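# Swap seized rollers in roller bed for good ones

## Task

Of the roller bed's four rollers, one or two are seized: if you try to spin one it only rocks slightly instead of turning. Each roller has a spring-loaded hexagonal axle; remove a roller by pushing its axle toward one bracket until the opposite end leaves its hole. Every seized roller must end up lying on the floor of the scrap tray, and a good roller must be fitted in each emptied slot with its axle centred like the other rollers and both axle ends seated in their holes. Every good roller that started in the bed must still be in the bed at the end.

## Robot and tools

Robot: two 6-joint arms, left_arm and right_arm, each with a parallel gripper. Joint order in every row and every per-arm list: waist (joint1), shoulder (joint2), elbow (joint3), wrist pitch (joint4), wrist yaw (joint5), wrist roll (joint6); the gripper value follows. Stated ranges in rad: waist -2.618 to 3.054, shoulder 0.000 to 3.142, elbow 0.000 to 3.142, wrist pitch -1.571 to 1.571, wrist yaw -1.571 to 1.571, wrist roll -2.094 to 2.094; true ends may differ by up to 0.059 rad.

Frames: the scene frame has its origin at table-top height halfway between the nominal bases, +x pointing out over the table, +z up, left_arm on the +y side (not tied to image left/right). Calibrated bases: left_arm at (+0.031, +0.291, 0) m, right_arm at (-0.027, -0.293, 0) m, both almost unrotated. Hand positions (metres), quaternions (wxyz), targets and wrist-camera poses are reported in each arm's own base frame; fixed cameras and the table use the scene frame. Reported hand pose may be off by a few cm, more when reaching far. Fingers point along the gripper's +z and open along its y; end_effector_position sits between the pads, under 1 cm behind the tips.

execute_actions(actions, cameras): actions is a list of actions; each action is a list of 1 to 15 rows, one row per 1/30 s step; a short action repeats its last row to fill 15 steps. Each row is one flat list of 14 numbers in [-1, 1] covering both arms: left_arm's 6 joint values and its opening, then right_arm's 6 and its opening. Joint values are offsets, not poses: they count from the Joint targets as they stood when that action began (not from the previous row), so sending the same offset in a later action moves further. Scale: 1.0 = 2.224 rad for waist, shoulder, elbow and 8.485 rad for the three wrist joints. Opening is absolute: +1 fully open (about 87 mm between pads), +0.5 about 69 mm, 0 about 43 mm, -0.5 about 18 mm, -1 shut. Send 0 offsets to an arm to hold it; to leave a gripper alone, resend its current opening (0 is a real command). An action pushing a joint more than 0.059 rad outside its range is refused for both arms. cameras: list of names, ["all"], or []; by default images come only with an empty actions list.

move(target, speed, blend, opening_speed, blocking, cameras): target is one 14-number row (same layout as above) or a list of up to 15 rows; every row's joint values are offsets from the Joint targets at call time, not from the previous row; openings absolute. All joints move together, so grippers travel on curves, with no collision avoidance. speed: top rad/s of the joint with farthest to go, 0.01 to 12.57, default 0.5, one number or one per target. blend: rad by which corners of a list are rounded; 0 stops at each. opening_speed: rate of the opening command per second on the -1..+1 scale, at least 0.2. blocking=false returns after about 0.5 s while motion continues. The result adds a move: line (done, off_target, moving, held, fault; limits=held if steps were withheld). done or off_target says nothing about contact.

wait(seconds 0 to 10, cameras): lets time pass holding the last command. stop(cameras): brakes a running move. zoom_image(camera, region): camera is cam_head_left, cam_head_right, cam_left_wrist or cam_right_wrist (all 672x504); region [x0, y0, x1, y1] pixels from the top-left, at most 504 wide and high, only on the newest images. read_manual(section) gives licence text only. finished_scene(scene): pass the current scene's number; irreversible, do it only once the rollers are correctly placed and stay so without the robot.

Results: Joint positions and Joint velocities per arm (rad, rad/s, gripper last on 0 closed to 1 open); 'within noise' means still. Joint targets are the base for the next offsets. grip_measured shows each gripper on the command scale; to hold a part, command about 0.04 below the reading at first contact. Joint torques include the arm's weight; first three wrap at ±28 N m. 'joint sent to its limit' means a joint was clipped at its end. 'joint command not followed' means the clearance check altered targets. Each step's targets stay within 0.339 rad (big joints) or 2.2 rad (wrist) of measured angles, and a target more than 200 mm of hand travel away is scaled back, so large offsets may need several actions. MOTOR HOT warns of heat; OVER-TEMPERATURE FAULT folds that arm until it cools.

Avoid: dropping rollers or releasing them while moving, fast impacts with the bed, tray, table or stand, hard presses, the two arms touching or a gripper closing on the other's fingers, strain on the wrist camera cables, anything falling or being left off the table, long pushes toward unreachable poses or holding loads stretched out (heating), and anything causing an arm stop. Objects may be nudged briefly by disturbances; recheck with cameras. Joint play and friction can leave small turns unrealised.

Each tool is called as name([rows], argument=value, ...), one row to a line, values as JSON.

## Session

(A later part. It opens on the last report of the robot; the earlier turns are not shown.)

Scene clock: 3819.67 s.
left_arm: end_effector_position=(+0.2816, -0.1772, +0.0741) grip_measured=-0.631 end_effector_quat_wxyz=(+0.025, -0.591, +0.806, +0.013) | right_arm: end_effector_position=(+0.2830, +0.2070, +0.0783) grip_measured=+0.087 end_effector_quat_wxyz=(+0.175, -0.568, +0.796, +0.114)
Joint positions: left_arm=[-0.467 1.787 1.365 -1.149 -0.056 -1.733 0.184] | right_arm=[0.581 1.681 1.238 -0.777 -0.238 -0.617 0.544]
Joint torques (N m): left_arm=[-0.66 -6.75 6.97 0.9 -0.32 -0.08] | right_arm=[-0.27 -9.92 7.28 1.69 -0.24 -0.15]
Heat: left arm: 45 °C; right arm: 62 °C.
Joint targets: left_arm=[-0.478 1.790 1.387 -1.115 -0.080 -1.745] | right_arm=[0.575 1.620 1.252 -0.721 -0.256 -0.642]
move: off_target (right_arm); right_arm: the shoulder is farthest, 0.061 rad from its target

move(target=[0,0,0,0,0,0,-0.9,0,0,-0.0110,0,0,0,-0.15], speed=0.02)

Scene clock: 3823.83 s.
left_arm: end_effector_position=(+0.2817, -0.1769, +0.0740) grip_measured=-0.631 end_effector_quat_wxyz=(+0.025, -0.591, +0.806, +0.013) | right_arm: end_effector_position=(+0.2825, +0.2067, +0.0759) grip_measured=+0.087 end_effector_quat_wxyz=(+0.177, -0.568, +0.796, +0.114)
Joint positions: left_arm=[-0.467 1.787 1.365 -1.149 -0.057 -1.733 0.184] | right_arm=[0.581 1.678 1.224 -0.763 -0.238 -0.617 0.544]
Joint torques (N m): left_arm=[-0.66 -6.74 6.98 0.89 -0.31 -0.08] | right_arm=[-0.2 -9.57 6.3 1.54 -0.22 -0.15]
Heat: left arm: 45 °C; right arm: 62 °C.
Joint targets: left_arm=[-0.478 1.790 1.387 -1.115 -0.080 -1.745] | right_arm=[0.575 1.620 1.228 -0.721 -0.256 -0.642]
move: off_target (right_arm); right_arm: the shoulder is farthest, 0.058 rad from its target

move([
  [0.0355,-0.0022,-0.0009,0,-0.0179,0.0067,-0.9,0,0,0,0,0,0,-0.15],
  [0.0355,-0.0022,-0.0009,0,-0.0179,0.0067,-0.9,-0.0110,0,0.005,0,0,0,-0.15],
], speed=0.08)

Scene clock: 3838.80 s.
left_arm: end_effector_position=(+0.2835, -0.1717, +0.0739) grip_measured=-0.631 end_effector_quat_wxyz=(+0.026, -0.586, +0.810, +0.015) | right_arm: end_effector_position=(+0.2826, +0.2068, +0.0737) grip_measured=+0.087 end_effector_quat_wxyz=(+0.179, -0.566, +0.796, +0.120)
Joint positions: left_arm=[-0.452 1.787 1.365 -1.149 -0.06 -1.705 0.184] | right_arm=[0.573 1.678 1.213 -0.749 -0.253 -0.617 0.544]
Joint torques (N m): left_arm=[4.41 -7.13 6.79 0.9 -1.66 0.18] | right_arm=[-1.58 -9.62 8.34 1.39 -0.11 -0.16]
Heat: left arm: 45 °C; right arm: 62 °C.
Joint targets: left_arm=[-0.399 1.785 1.385 -1.115 -0.232 -1.688] | right_arm=[0.551 1.620 1.239 -0.721 -0.256 -0.642]
move: off_target (left_arm, right_arm); left_arm: the wrist yaw is farthest, 0.171 rad from its target; right_arm: the shoulder is farthest, 0.058 rad from its target

move(target=[0,0,0,0,0,0,-0.9,0.0236,0.0297,0.0499,-0.0067,0.0025,0,-0.15], speed=0.06)

Scene clock: 3863.50 s.
left_arm: end_effector_position=(+0.2838, -0.1713, +0.0739) grip_measured=-0.631 end_effector_quat_wxyz=(+0.026, -0.587, +0.809, +0.015) | right_arm: end_effector_position=(+0.2827, +0.2075, +0.0764) grip_measured=+0.087 end_effector_quat_wxyz=(+0.162, -0.570, +0.798, +0.110)
Joint positions: left_arm=[-0.451 1.787 1.365 -1.149 -0.06 -1.705 0.184] | right_arm=[0.587 1.706 1.264 -0.805 -0.228 -0.617 0.544]
Joint torques (N m): left_arm=[4.26 -7.12 6.8 0.89 -1.65 0.17] | right_arm=[0.75 -6.75 13.56 1.29 -0.1 -0.15]
Heat: left arm: 45 °C; right arm: 61 °C.
Joint targets: left_arm=[-0.399 1.785 1.385 -1.115 -0.232 -1.688] | right_arm=[0.603 1.686 1.350 -0.778 -0.235 -0.642]
move: off_target (left_arm, right_arm); left_arm: the wrist yaw is farthest, 0.172 rad from its target; right_arm: the elbow is farthest, 0.086 rad from its target

move(target=[-0.047,0.0045,0.001,0,0.026,-0.009,-0.9,0,0,0,0,0,0,-0.15], speed=0.1)

Scene clock: 3876.37 s.
left_arm: end_effector_position=(+0.2810, -0.1781, +0.0735) grip_measured=-0.631 end_effector_quat_wxyz=(+0.026, -0.593, +0.804, +0.015) | right_arm: end_effector_position=(+0.2827, +0.2075, +0.0764) grip_measured=+0.087 end_effector_quat_wxyz=(+0.162, -0.570, +0.798, +0.110)
Joint positions: left_arm=[-0.474 1.789 1.365 -1.151 -0.06 -1.745 0.184] | right_arm=[0.587 1.706 1.264 -0.805 -0.228 -0.617 0.544]
Joint torques (N m): left_arm=[-2.36 -6.41 7.01 0.91 0.28 -0.15] | right_arm=[0.76 -6.68 13.53 1.31 -0.11 -0.15]
Heat: left arm: 45 °C; right arm: 59 °C.
Joint targets: left_arm=[-0.504 1.795 1.388 -1.115 -0.011 -1.765] | right_arm=[0.603 1.686 1.350 -0.778 -0.235 -0.642]
move: off_target (left_arm, right_arm); left_arm: the wrist yaw is farthest, 0.049 rad from its target; right_arm: the elbow is farthest, 0.086 rad from its target

move([
  [0.047,-0.0045,-0.001,0,-0.026,0.009,-0.9,0,0,0,0,0,0,-0.15],
  [0.047,-0.0045,-0.001,0,-0.026,0.009,-0.9,0,0,0.0054,-0.0008,0,0,-0.15],
  [0,0,0,0,0,0,-0.9,0,0,0.0054,-0.0008,0,0,-0.15],
], speed=0.1)

Scene clock: 3974.40 s.
left_arm: end_effector_position=(+0.2811, -0.1779, +0.0734) grip_measured=-0.631 end_effector_quat_wxyz=(+0.027, -0.594, +0.804, +0.016) | right_arm: end_effector_position=(+0.2833, +0.2075, +0.0791) grip_measured=+0.087 end_effector_quat_wxyz=(+0.162, -0.570, +0.798, +0.109)
Joint positions: left_arm=[-0.474 1.789 1.365 -1.151 -0.062 -1.746 0.184] | right_arm=[0.587 1.706 1.275 -0.815 -0.227 -0.617 0.544]
Joint torques (N m): left_arm=[-2.26 -6.38 6.99 0.9 0.29 -0.13] | right_arm=[0.8 -6.74 13.85 1.34 -0.12 -0.15]
Heat: left arm: 44 °C; right arm: 66 °C.
Joint targets: left_arm=[-0.504 1.795 1.388 -1.115 -0.011 -1.765] | right_arm=[0.603 1.686 1.362 -0.785 -0.235 -0.642]
move: off_target (left_arm, right_arm); left_arm: the wrist yaw is farthest, 0.051 rad from its target; right_arm: the elbow is farthest, 0.087 rad from its target

move([
  [0.032,-0.003,-0.0005,0,-0.019,0.0063,-0.9,0,0,0,0,0,0,-0.15],
  [0.032,-0.003,-0.0005,0,-0.019,0.0063,-0.9,0.0018,0,0,0,0,0,-0.15],
  [0,0,0,0,0,0,-0.9,0.0018,0,0,0,0,0,-0.15],
  [0.032,-0.003,-0.0005,0,-0.019,0.0063,-0.9,0.0018,0,0,0,0,0,-0.15],
  [0.032,-0.003,-0.0005,0,-0.019,0.0063,-0.9,0.0036,0,0,0,0,0,-0.15],
  [0,0,0,0,0,0,-0.9,0.0036,0,0,0,0,0,-0.15],
], speed=0.15)

Scene clock: 3995.73 s.
left_arm: end_effector_position=(+0.2808, -0.1783, +0.0733) grip_measured=-0.631 end_effector_quat_wxyz=(+0.028, -0.593, +0.805, +0.016) | right_arm: end_effector_position=(+0.2831, +0.2077, +0.0790) grip_measured=+0.087 end_effector_quat_wxyz=(+0.162, -0.572, +0.797, +0.106)
Joint positions: left_arm=[-0.477 1.789 1.365 -1.151 -0.065 -1.746 0.184] | right_arm=[0.591 1.706 1.275 -0.815 -0.219 -0.617 0.544]
Joint torques (N m): left_arm=[-2.09 -6.41 7.01 0.9 0.32 -0.13] | right_arm=[1.03 -6.71 13.76 1.34 -0.19 -0.18]
Heat: left arm: 44 °C; right arm: 72 °C. Fold the right arm in close to its base, or ease its load, before you think long.
Joint targets: left_arm=[-0.504 1.795 1.388 -1.115 -0.011 -1.765] | right_arm=[0.611 1.686 1.362 -0.785 -0.235 -0.642]
MOTOR HOT: the elbow of the right arm reports 72 °C; the controller's stop level is 85 °C. To cool a motor, set the load down, stop pushing, or move to a pose that needs little force.
move: off_target (left_arm, right_arm); left_arm: the wrist yaw is farthest, 0.054 rad from its target; right_arm: the elbow is farthest, 0.087 rad from its target

move(target=[0,0,0,0,0,0,-0.45,0,0,0,0,0,0,-0.15], opening_speed=0.5, cameras=["cam_left_wrist"])

Scene clock: 4025.83 s.
left_arm: end_effector_position=(+0.2751, -0.1948, +0.0740) grip_measured=-0.450 end_effector_quat_wxyz=(+0.010, -0.584, +0.811, +0.001) | right_arm: end_effector_position=(+0.2831, +0.2077, +0.0790) grip_measured=+0.087 end_effector_quat_wxyz=(+0.162, -0.572, +0.797, +0.106)
Joint positions: left_arm=[-0.504 1.792 1.365 -1.137 -0.019 -1.753 0.275] | right_arm=[0.591 1.706 1.275 -0.815 -0.219 -0.617 0.544]
Joint torques (N m): left_arm=[-0.34 -6.75 7.02 0.76 0 -0.08] | right_arm=[0.96 -6.75 13.83 1.33 -0.18 -0.16]
Heat: left arm: 44 °C; right arm: 74 °C. Fold the right arm in close to its base, or ease its load, before you think long.
Joint targets: left_arm=[-0.504 1.795 1.388 -1.115 -0.011 -1.765] | right_arm=[0.611 1.686 1.362 -0.785 -0.235 -0.642]
MOTOR HOT: still on. The elbow of the right arm reports 74 °C.
move: off_target (right_arm); right_arm: the elbow is farthest, 0.087 rad from its target
Images, in order (width x height): cam_left_wrist 672x504.

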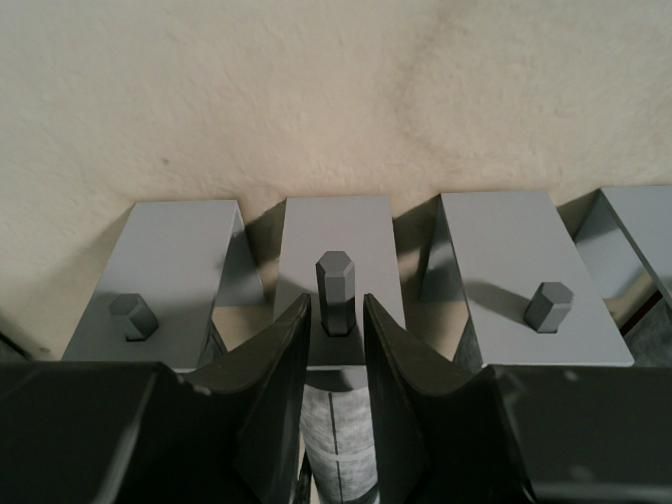

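zoom_image(camera="cam_left_wrist", region=[295, 235, 375, 345])

zoom_image(camera="cam_left_wrist", region=[90, 270, 190, 360])

zoom_image(camera="cam_left_wrist", region=[500, 260, 600, 350])

Scaled by 4.582.

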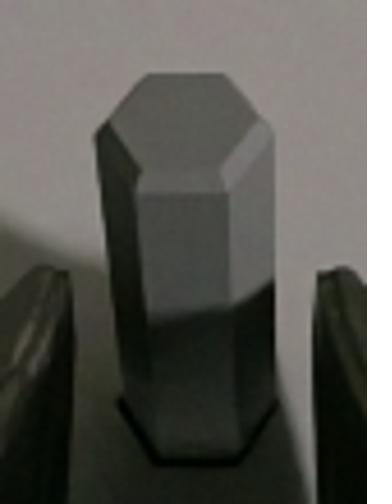

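Scaled by 5.040.

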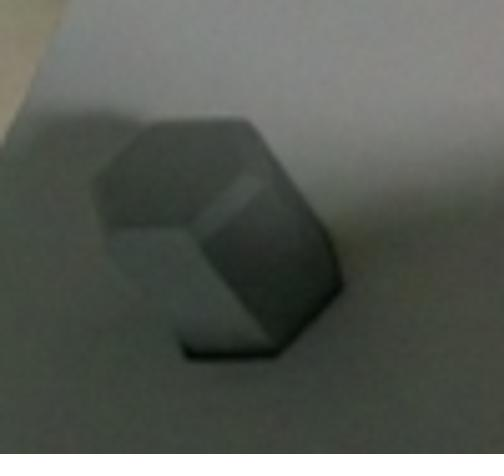

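Scaled by 5.040.

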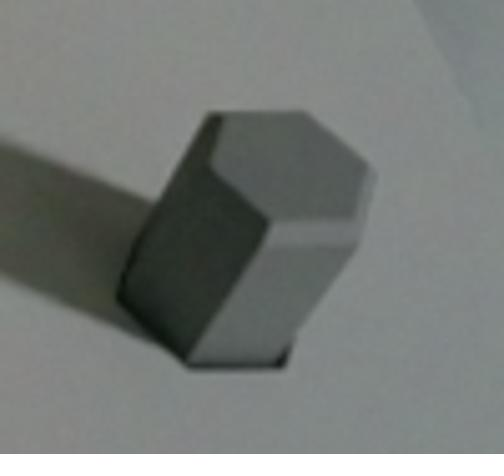

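move(target=[0,0,0,0,0,0,-0.3,0,0,-0.0270,0,0,0,-0.15], speed=0.1)

move(target=[0,0,0,0,0,0,-0.3,0,0,-0.0100,0.0035,0,0,-0.15], speed=0.02, cameras=["cam_left_wrist"])

Scene clock: 4089.33 s.
left_arm: end_effector_position=(+0.2751, -0.1948, +0.0740) grip_measured=-0.300 end_effector_quat_wxyz=(+0.010, -0.584, +0.811, +0.001) | right_arm: end_effector_position=(+0.2831, +0.2077, +0.0790) grip_measured=+0.087 end_effector_quat_wxyz=(+0.162, -0.572, +0.797, +0.106)
Joint positions: left_arm=[-0.504 1.792 1.365 -1.137 -0.019 -1.753 0.35] | right_arm=[0.591 1.706 1.275 -0.815 -0.219 -0.617 0.544]
Joint torques (N m): left_arm=[-0.32 -6.76 7.02 0.75 -0.01 -0.07] | right_arm=[1.11 -6.69 8.43 1.34 -0.2 -0.15]
Heat: left arm: 43 °C; right arm: 77 °C. Fold the right arm in close to its base, or ease its load, before you think long.
Joint targets: left_arm=[-0.504 1.795 1.388 -1.115 -0.011 -1.765] | right_arm=[0.611 1.686 1.302 -0.785 -0.235 -0.642]
MOTOR HOT: still on. The elbow of the right arm reports 77 °C.
move: done

Scene clock: 4091.03 s.
left_arm: end_effector_position=(+0.2751, -0.1948, +0.0740) grip_measured=-0.300 end_effector_quat_wxyz=(+0.010, -0.584, +0.811, +0.001) | right_arm: end_effector_position=(+0.2824, +0.2073, +0.0786) grip_measured=+0.087 end_effector_quat_wxyz=(+0.161, -0.572, +0.797, +0.106)
Joint positions: left_arm=[-0.504 1.792 1.365 -1.137 -0.019 -1.753 0.35] | right_arm=[0.591 1.704 1.272 -0.815 -0.219 -0.617 0.544]
Joint torques (N m): left_arm=[-0.34 -6.75 7.01 0.75 -0.01 -0.07] | right_arm=[1.03 -6.67 6.76 1.68 -0.19 -0.16]
Heat: left arm: 43 °C; right arm: 76 °C. Fold the right arm in close to its base, or ease its load, before you think long.
Joint targets: left_arm=[-0.504 1.795 1.388 -1.115 -0.011 -1.765] | right_arm=[0.611 1.686 1.279 -0.755 -0.235 -0.642]
MOTOR HOT: still on. The elbow of the right arm reports 76 °C.
move: off_target (right_arm); right_arm: the wrist pitch is farthest, 0.060 rad from its target
Images, in order (width x height): cam_left_wrist 672x504.

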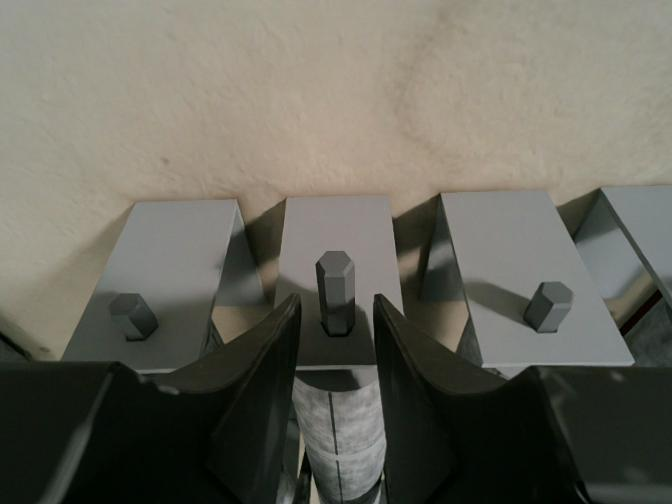

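move(target=[0,0,0,0,0,0,-0.3,0,0,-0.0100,0.0015,0,0,-0.15], speed=0.02)

move(target=[0,0,0,0,0,0,-0.3,0,0,-0.0060,0.0015,0,0,-0.15], speed=0.02, cameras=["cam_left_wrist"])

Scene clock: 4096.67 s.
left_arm: end_effector_position=(+0.2751, -0.1948, +0.0740) grip_measured=-0.300 end_effector_quat_wxyz=(+0.010, -0.584, +0.811, +0.001) | right_arm: end_effector_position=(+0.2822, +0.2071, +0.0738) grip_measured=+0.087 end_effector_quat_wxyz=(+0.163, -0.572, +0.797, +0.106)
Joint positions: left_arm=[-0.504 1.792 1.365 -1.137 -0.019 -1.753 0.35] | right_arm=[0.591 1.704 1.252 -0.792 -0.219 -0.617 0.544]
Joint torques (N m): left_arm=[-0.32 -6.76 6.99 0.75 -0.01 -0.07] | right_arm=[0.99 -6.71 6.46 1.56 -0.2 -0.17]
Heat: left arm: 43 °C; right arm: 72 °C. Fold the right arm in close to its base, or ease its load, before you think long.
Joint targets: left_arm=[-0.504 1.795 1.388 -1.115 -0.011 -1.765] | right_arm=[0.611 1.686 1.257 -0.742 -0.235 -0.642]
MOTOR HOT: still on. The elbow of the right arm reports 72 °C.
move: off_target (right_arm); right_arm: the wrist pitch is farthest, 0.050 rad from its target

Scene clock: 4097.57 s.
left_arm: end_effector_position=(+0.2751, -0.1948, +0.0740) grip_measured=-0.300 end_effector_quat_wxyz=(+0.010, -0.584, +0.811, +0.001) | right_arm: end_effector_position=(+0.2823, +0.2064, +0.0704) grip_measured=+0.087 end_effector_quat_wxyz=(+0.164, -0.573, +0.796, +0.104)
Joint positions: left_arm=[-0.504 1.792 1.365 -1.137 -0.019 -1.753 0.35] | right_arm=[0.591 1.704 1.238 -0.777 -0.216 -0.62 0.544]
Joint torques (N m): left_arm=[-0.32 -6.76 7.01 0.76 -0.01 -0.07] | right_arm=[0.9 -6.72 6.63 1.52 -0.21 -0.14]
Heat: left arm: 43 °C; right arm: 72 °C. Fold the right arm in close to its base, or ease its load, before you think long.
Joint targets: left_arm=[-0.504 1.795 1.388 -1.115 -0.011 -1.765] | right_arm=[0.611 1.686 1.244 -0.730 -0.235 -0.642]
MOTOR HOT: still on. The elbow of the right arm reports 72 °C.
move: off_target (right_arm); right_arm: the wrist pitch is farthest, 0.048 rad from its target
Images, in order (width x height): cam_left_wrist 672x504.

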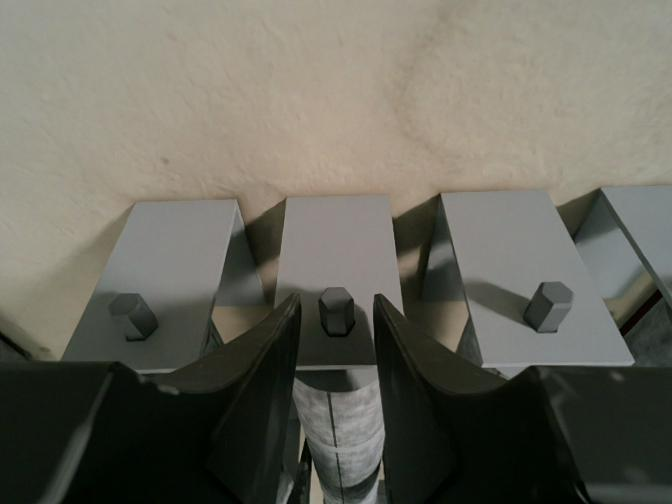

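execute_actions(actions=[], cameras=["cam_head_left","cam_head_right"])

zoom_image(camera="cam_head_left", region=[380, 150, 480, 260])

zoom_image(camera="cam_head_right", region=[390, 150, 490, 260])

Scene clock: 4106.53 s.
left_arm: end_effector_position=(+0.2751, -0.1948, +0.0740) grip_measured=-0.300 end_effector_quat_wxyz=(+0.010, -0.584, +0.811, +0.001) | right_arm: end_effector_position=(+0.2823, +0.2064, +0.0704) grip_measured=+0.087 end_effector_quat_wxyz=(+0.164, -0.573, +0.796, +0.104)
Joint positions: left_arm=[-0.504 1.792 1.365 -1.137 -0.019 -1.753 0.35] | right_arm=[0.591 1.704 1.238 -0.777 -0.216 -0.62 0.544]
Joint velocities: within noise
Joint torques (N m): left_arm=[-0.32 -6.76 7.02 0.75 -0.01 -0.07] | right_arm=[0.98 -6.69 6.56 1.53 -0.22 -0.12]
Heat: left arm: 43 °C; right arm: 68 °C. Fold the right arm in close to its base, or ease its load, before you think long.
Joint targets: left_arm=[-0.504 1.795 1.388 -1.115 -0.011 -1.765] | right_arm=[0.611 1.686 1.244 -0.730 -0.235 -0.642]
Tool commands: left_gripper/opening=-0.3 right_gripper/opening=-0.15
MOTOR HOT: still on. The elbow of the right arm reports 68 °C.
Images, in order (width x height): cam_head_left 672x504, cam_head_right 672x504.

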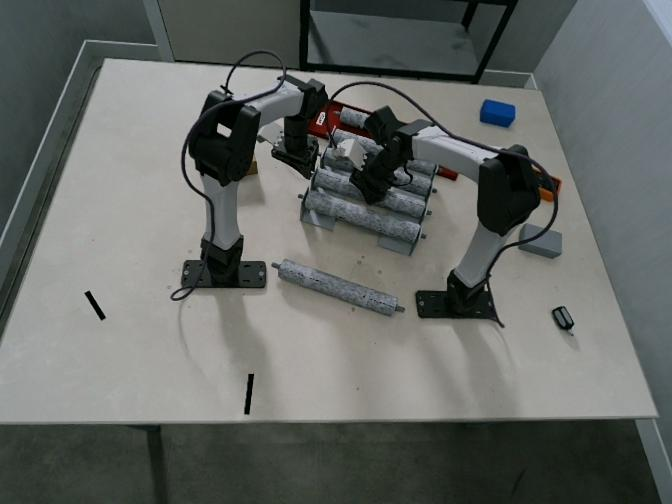

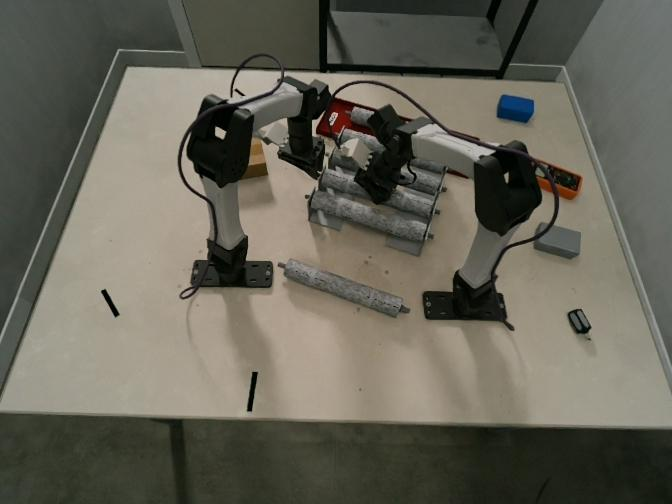

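Scaled by 4.582.

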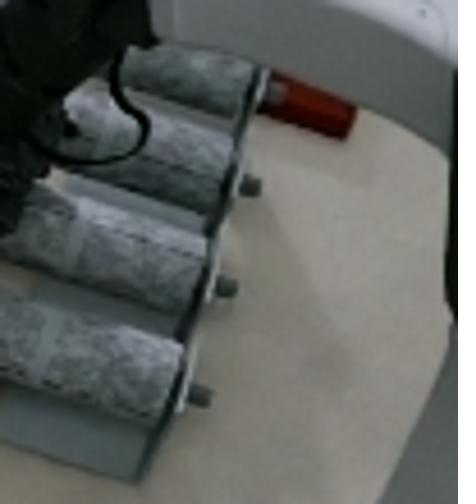

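Scaled by 4.582.

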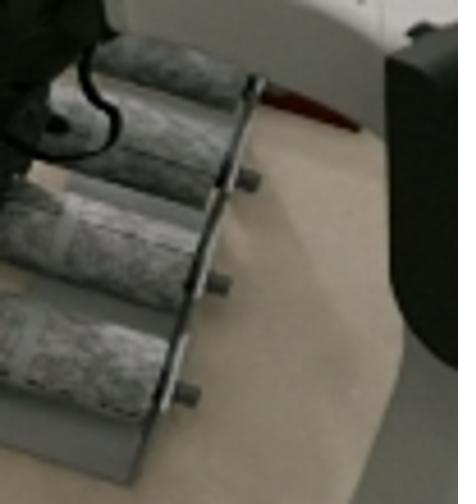

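move(target=[0,0,0,0,0,0,-0.3,0,0,0,0,0,0,0.3], opening_speed=0.4, cameras=["cam_right_wrist","cam_left_wrist"])

Scene clock: 4121.00 s.
left_arm: end_effector_position=(+0.2751, -0.1948, +0.0740) grip_measured=-0.300 end_effector_quat_wxyz=(+0.010, -0.584, +0.811, +0.001) | right_arm: end_effector_position=(+0.2811, +0.2094, +0.0706) grip_measured=+0.300 end_effector_quat_wxyz=(+0.165, -0.578, +0.793, +0.105)
Joint positions: left_arm=[-0.504 1.792 1.365 -1.137 -0.019 -1.753 0.35] | right_arm=[0.6 1.704 1.238 -0.774 -0.216 -0.623 0.65]
Joint torques (N m): left_arm=[-0.32 -6.78 6.98 0.75 -0.01 -0.07] | right_arm=[0.4 -6.76 6.53 1.51 -0.23 -0.1]
Heat: left arm: 43 °C; right arm: 64 °C.
Joint targets: left_arm=[-0.504 1.795 1.388 -1.115 -0.011 -1.765] | right_arm=[0.611 1.686 1.244 -0.730 -0.235 -0.642]
MOTOR HOT: cleared for the motors of the right arm.
move: off_target (right_arm); right_arm: the wrist pitch is farthest, 0.044 rad from its target
Images, in order (width x height): cam_left_wrist 672x504, cam_right_wrist 672x504.

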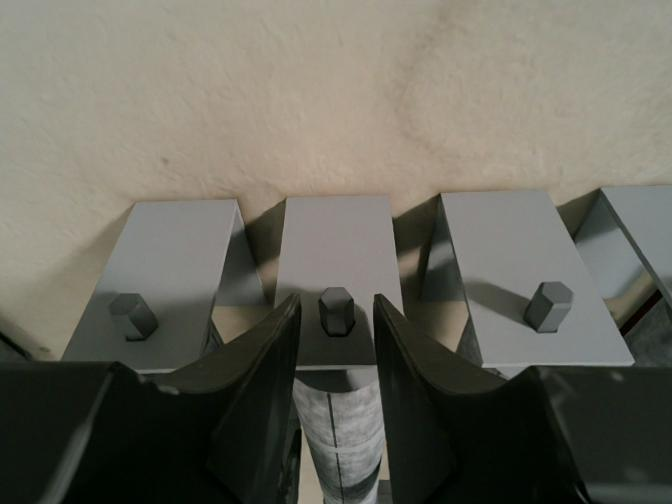

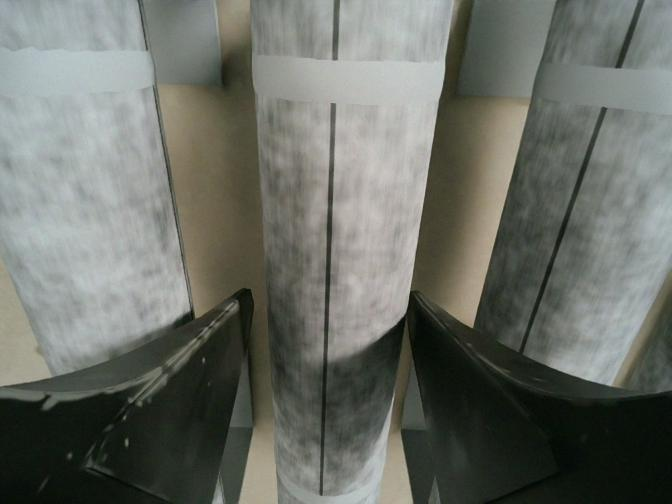

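move(target=[0,0,0.0697,-0.0183,0,0,-0.3,0,0,0.0926,-0.0236,0,0,0.3], speed=0.15, cameras=["cam_right_wrist","cam_left_wrist","cam_head_left"])

Scene clock: 4130.73 s.
left_arm: end_effector_position=(+0.2851, -0.2003, +0.1109) grip_measured=-0.300 end_effector_quat_wxyz=(+0.016, -0.584, +0.811, -0.012) | right_arm: end_effector_position=(+0.2920, +0.2169, +0.1142) grip_measured=+0.300 end_effector_quat_wxyz=(+0.179, -0.578, +0.790, +0.104)
Joint positions: left_arm=[-0.504 1.792 1.511 -1.254 -0.019 -1.753 0.35] | right_arm=[0.6 1.704 1.407 -0.914 -0.216 -0.623 0.65]
Joint torques (N m): left_arm=[-0.32 -6.86 8.01 0.35 -0.02 -0.07] | right_arm=[0.38 -6.82 9.99 0.86 -0.23 -0.1]
Heat: left arm: 43 °C; right arm: 62 °C.
Joint targets: left_arm=[-0.504 1.795 1.543 -1.270 -0.011 -1.765] | right_arm=[0.611 1.686 1.450 -0.930 -0.235 -0.642]
move: off_target (right_arm); right_arm: the elbow is farthest, 0.043 rad from its target
Images, in order (width x height): cam_head_left 672x504, cam_left_wrist 672x504, cam_right_wrist 672x504.

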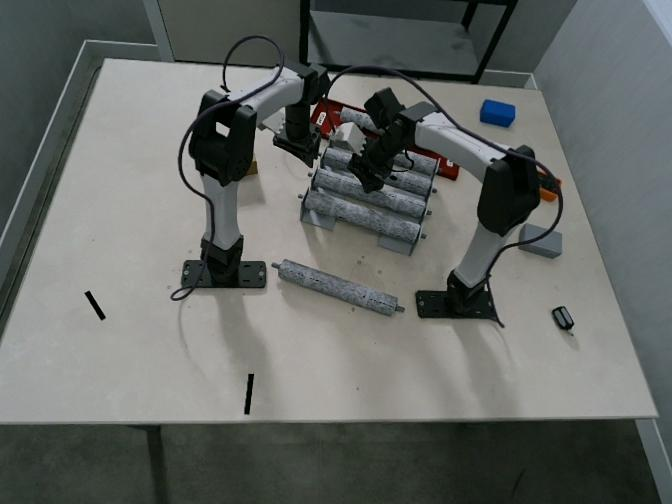

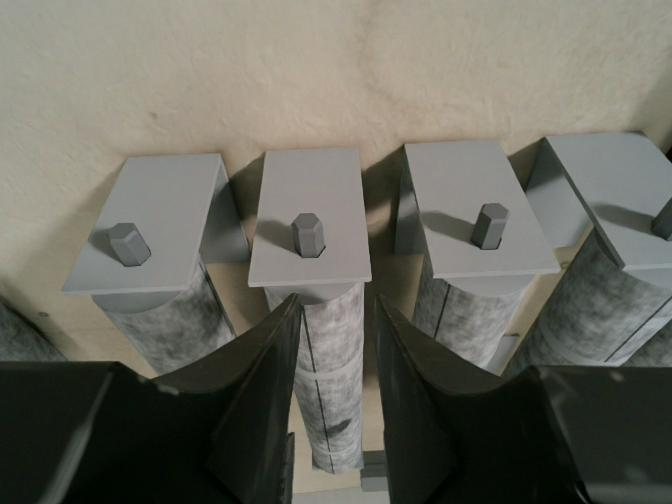

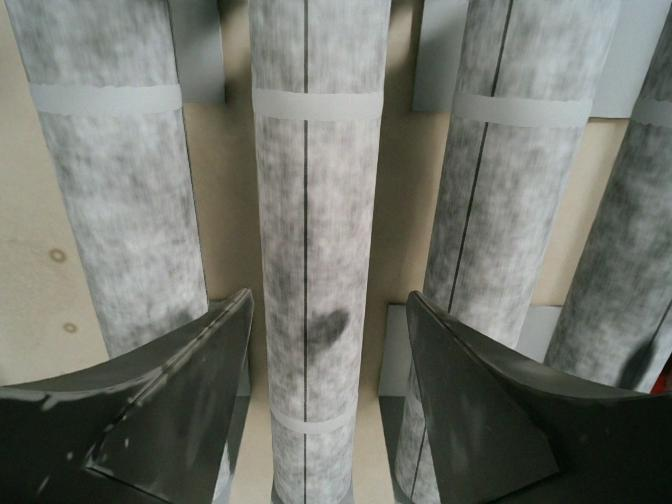

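move(target=[0,0,0,0,0,0,-0.3,0.0238,0,0,0,0,0,-1], speed=0.15, opening_speed=1.0, cameras=["cam_right_wrist"])

Scene clock: 4144.93 s.
left_arm: end_effector_position=(+0.2851, -0.2003, +0.1109) grip_measured=-0.300 end_effector_quat_wxyz=(+0.016, -0.584, +0.811, -0.012) | right_arm: end_effector_position=(+0.2775, +0.2346, +0.1141) grip_measured=-0.975 end_effector_quat_wxyz=(+0.175, -0.602, +0.771, +0.110)
Joint positions: left_arm=[-0.504 1.792 1.511 -1.254 -0.019 -1.753 0.35] | right_arm=[0.663 1.704 1.407 -0.915 -0.216 -0.623 0.012]
Joint torques (N m): left_arm=[-0.32 -6.84 7.99 0.36 -0.02 -0.07] | right_arm=[0.23 -6.82 9.91 0.92 -0.22 -0.11]
Heat: left arm: 44 °C; right arm: 63 °C.
Joint targets: left_arm=[-0.504 1.795 1.543 -1.270 -0.011 -1.765] | right_arm=[0.664 1.686 1.450 -0.930 -0.235 -0.642]
move: off_target (right_arm); right_arm: the elbow is farthest, 0.043 rad from its target
Images, in order (width x height): cam_right_wrist 672x504.

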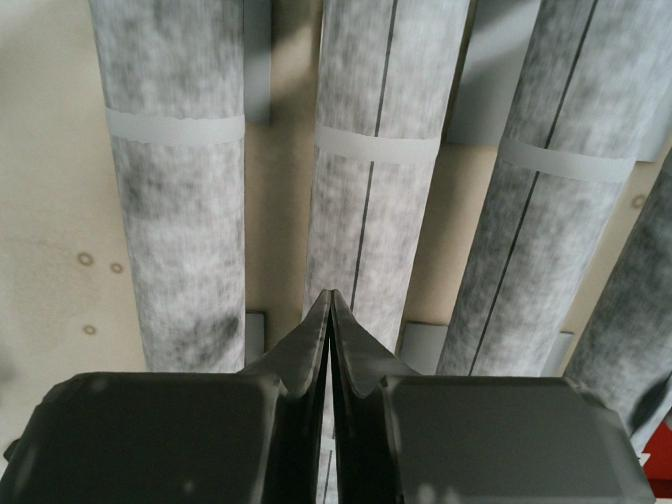

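move(target=[0,0,0,0,0,0,-0.3,-0.009,0,-0.0380,0.0105,0,0,-1], speed=0.08, cameras=["cam_right_wrist"])

Scene clock: 4154.43 s.
left_arm: end_effector_position=(+0.2851, -0.2003, +0.1109) grip_measured=-0.300 end_effector_quat_wxyz=(+0.016, -0.584, +0.811, -0.012) | right_arm: end_effector_position=(+0.2747, +0.2292, +0.1042) grip_measured=-0.975 end_effector_quat_wxyz=(+0.166, -0.599, +0.775, +0.110)
Joint positions: left_arm=[-0.504 1.792 1.511 -1.254 -0.019 -1.753 0.35] | right_arm=[0.656 1.704 1.371 -0.9 -0.218 -0.623 0.012]
Joint torques (N m): left_arm=[-0.34 -6.84 8.01 0.36 -0.02 -0.07] | right_arm=[-0.77 -6.78 5.5 1.69 -0.21 -0.1]
Heat: left arm: 44 °C; right arm: 63 °C.
Joint targets: left_arm=[-0.504 1.795 1.543 -1.270 -0.011 -1.765] | right_arm=[0.644 1.686 1.365 -0.841 -0.235 -0.642]
move: off_target (right_arm); right_arm: the wrist pitch is farthest, 0.059 rad from its target
Images, in order (width x height): cam_right_wrist 672x504.

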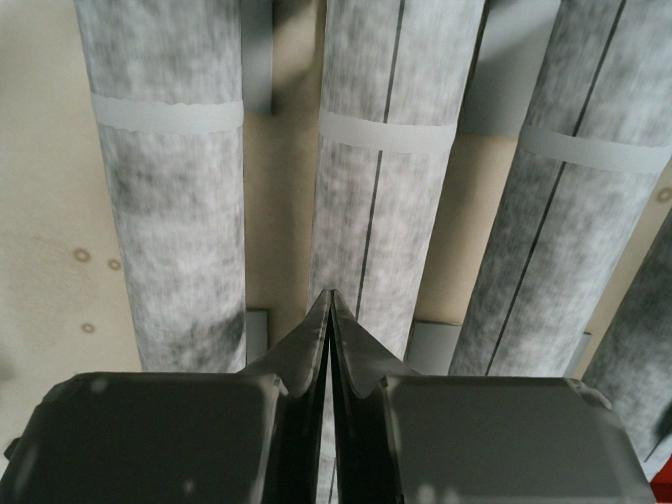

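move(target=[0,0,0,0,0,0,-0.3,-0.0300,0,0,0,0,0,-1], speed=0.1, cameras=["cam_right_wrist"])

Scene clock: 4162.03 s.
left_arm: end_effector_position=(+0.2851, -0.2003, +0.1109) grip_measured=-0.300 end_effector_quat_wxyz=(+0.016, -0.584, +0.811, -0.012) | right_arm: end_effector_position=(+0.2957, +0.2160, +0.1071) grip_measured=-0.975 end_effector_quat_wxyz=(+0.187, -0.570, +0.791, +0.117)
Joint positions: left_arm=[-0.504 1.792 1.511 -1.254 -0.019 -1.753 0.35] | right_arm=[0.577 1.703 1.371 -0.866 -0.248 -0.625 0.012]
Joint torques (N m): left_arm=[-0.32 -6.86 8.01 0.36 -0.01 -0.06] | right_arm=[-0.39 -6.78 5.57 1.36 0.07 -0.08]
Heat: left arm: 44 °C; right arm: 62 °C.
Joint targets: left_arm=[-0.504 1.795 1.543 -1.270 -0.011 -1.765] | right_arm=[0.577 1.686 1.365 -0.841 -0.235 -0.642]
move: done
Images, in order (width x height): cam_right_wrist 672x504.

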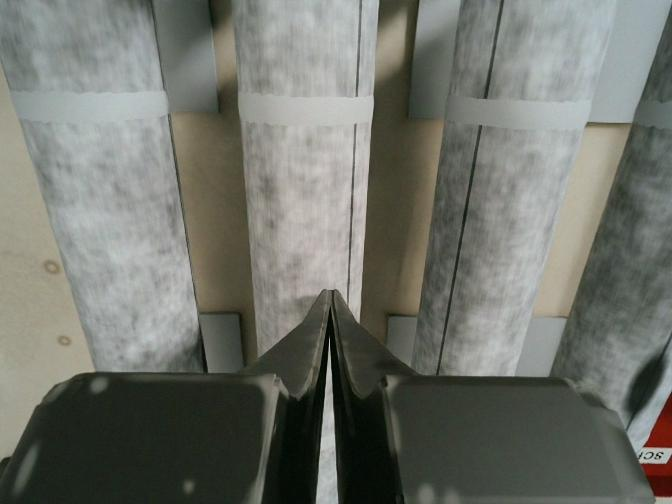

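move(target=[0,0,0.03,-0.008,0,0,-0.3,0,0,0.0700,-0.0150,0,0,-1], speed=0.25, cameras=["all"])

zoom_image(camera="cam_head_right", region=[300, 90, 480, 260])

zoom_image(camera="cam_head_left", region=[290, 90, 480, 260])

Scene clock: 4171.03 s.
left_arm: end_effector_position=(+0.2849, -0.2002, +0.1275) grip_measured=-0.300 end_effector_quat_wxyz=(+0.016, -0.584, +0.811, -0.011) | right_arm: end_effector_position=(+0.3013, +0.2196, +0.1360) grip_measured=-0.975 end_effector_quat_wxyz=(+0.198, -0.570, +0.789, +0.117)
Joint positions: left_arm=[-0.504 1.792 1.577 -1.321 -0.019 -1.753 0.35] | right_arm=[0.577 1.703 1.48 -0.952 -0.248 -0.625 0.012]
Joint torques (N m): left_arm=[-0.32 -6.83 7.98 0.36 -0.01 -0.06] | right_arm=[-0.43 -6.67 9.91 0.97 0.07 -0.09]
Heat: left arm: 45 °C; right arm: 60 °C.
Joint targets: left_arm=[-0.504 1.795 1.609 -1.338 -0.011 -1.765] | right_arm=[0.577 1.686 1.521 -0.968 -0.235 -0.642]
move: off_target (right_arm); right_arm: the elbow is farthest, 0.040 rad from its target

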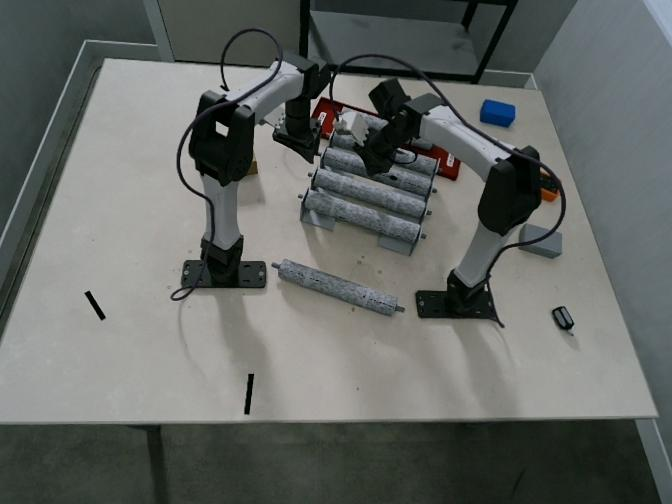

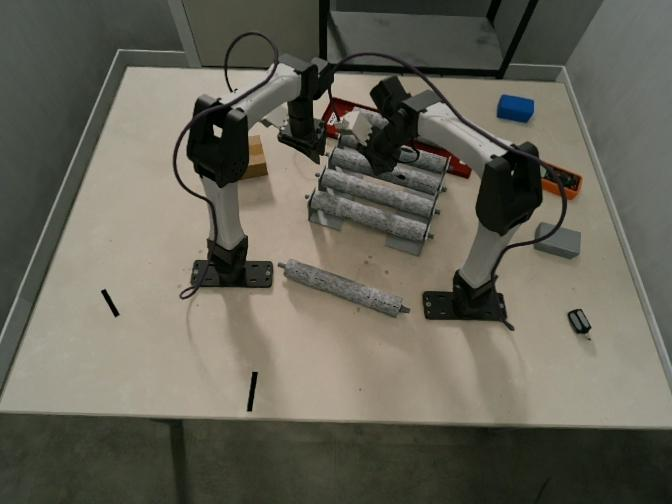

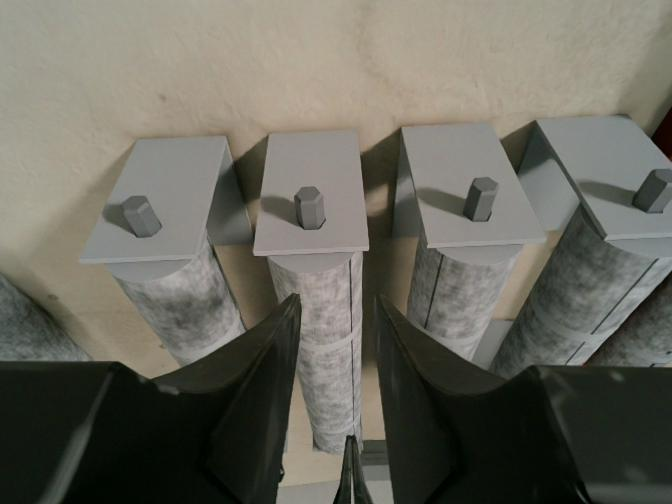

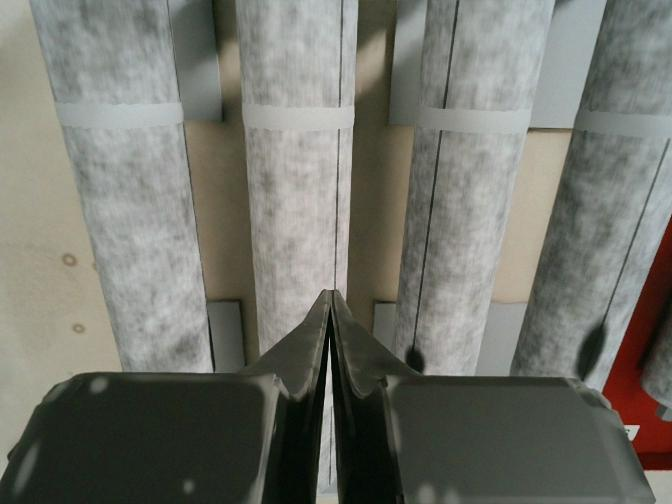

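Scaled by 2.800.

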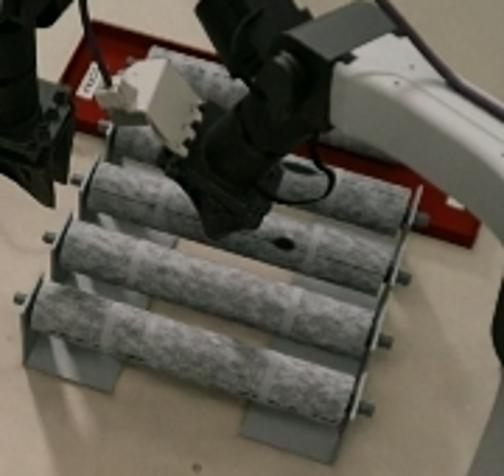

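Scaled by 2.653.

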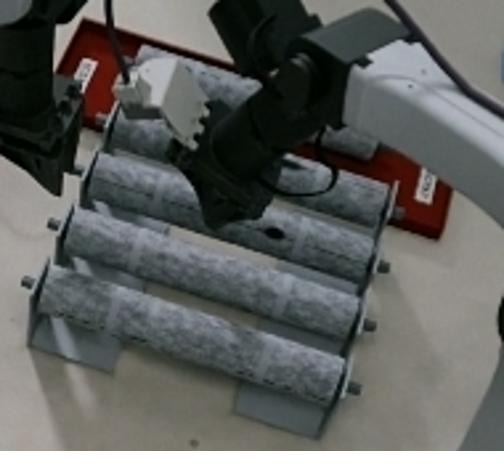

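finished_scene(scene=1)

The scene is finished: the task was done.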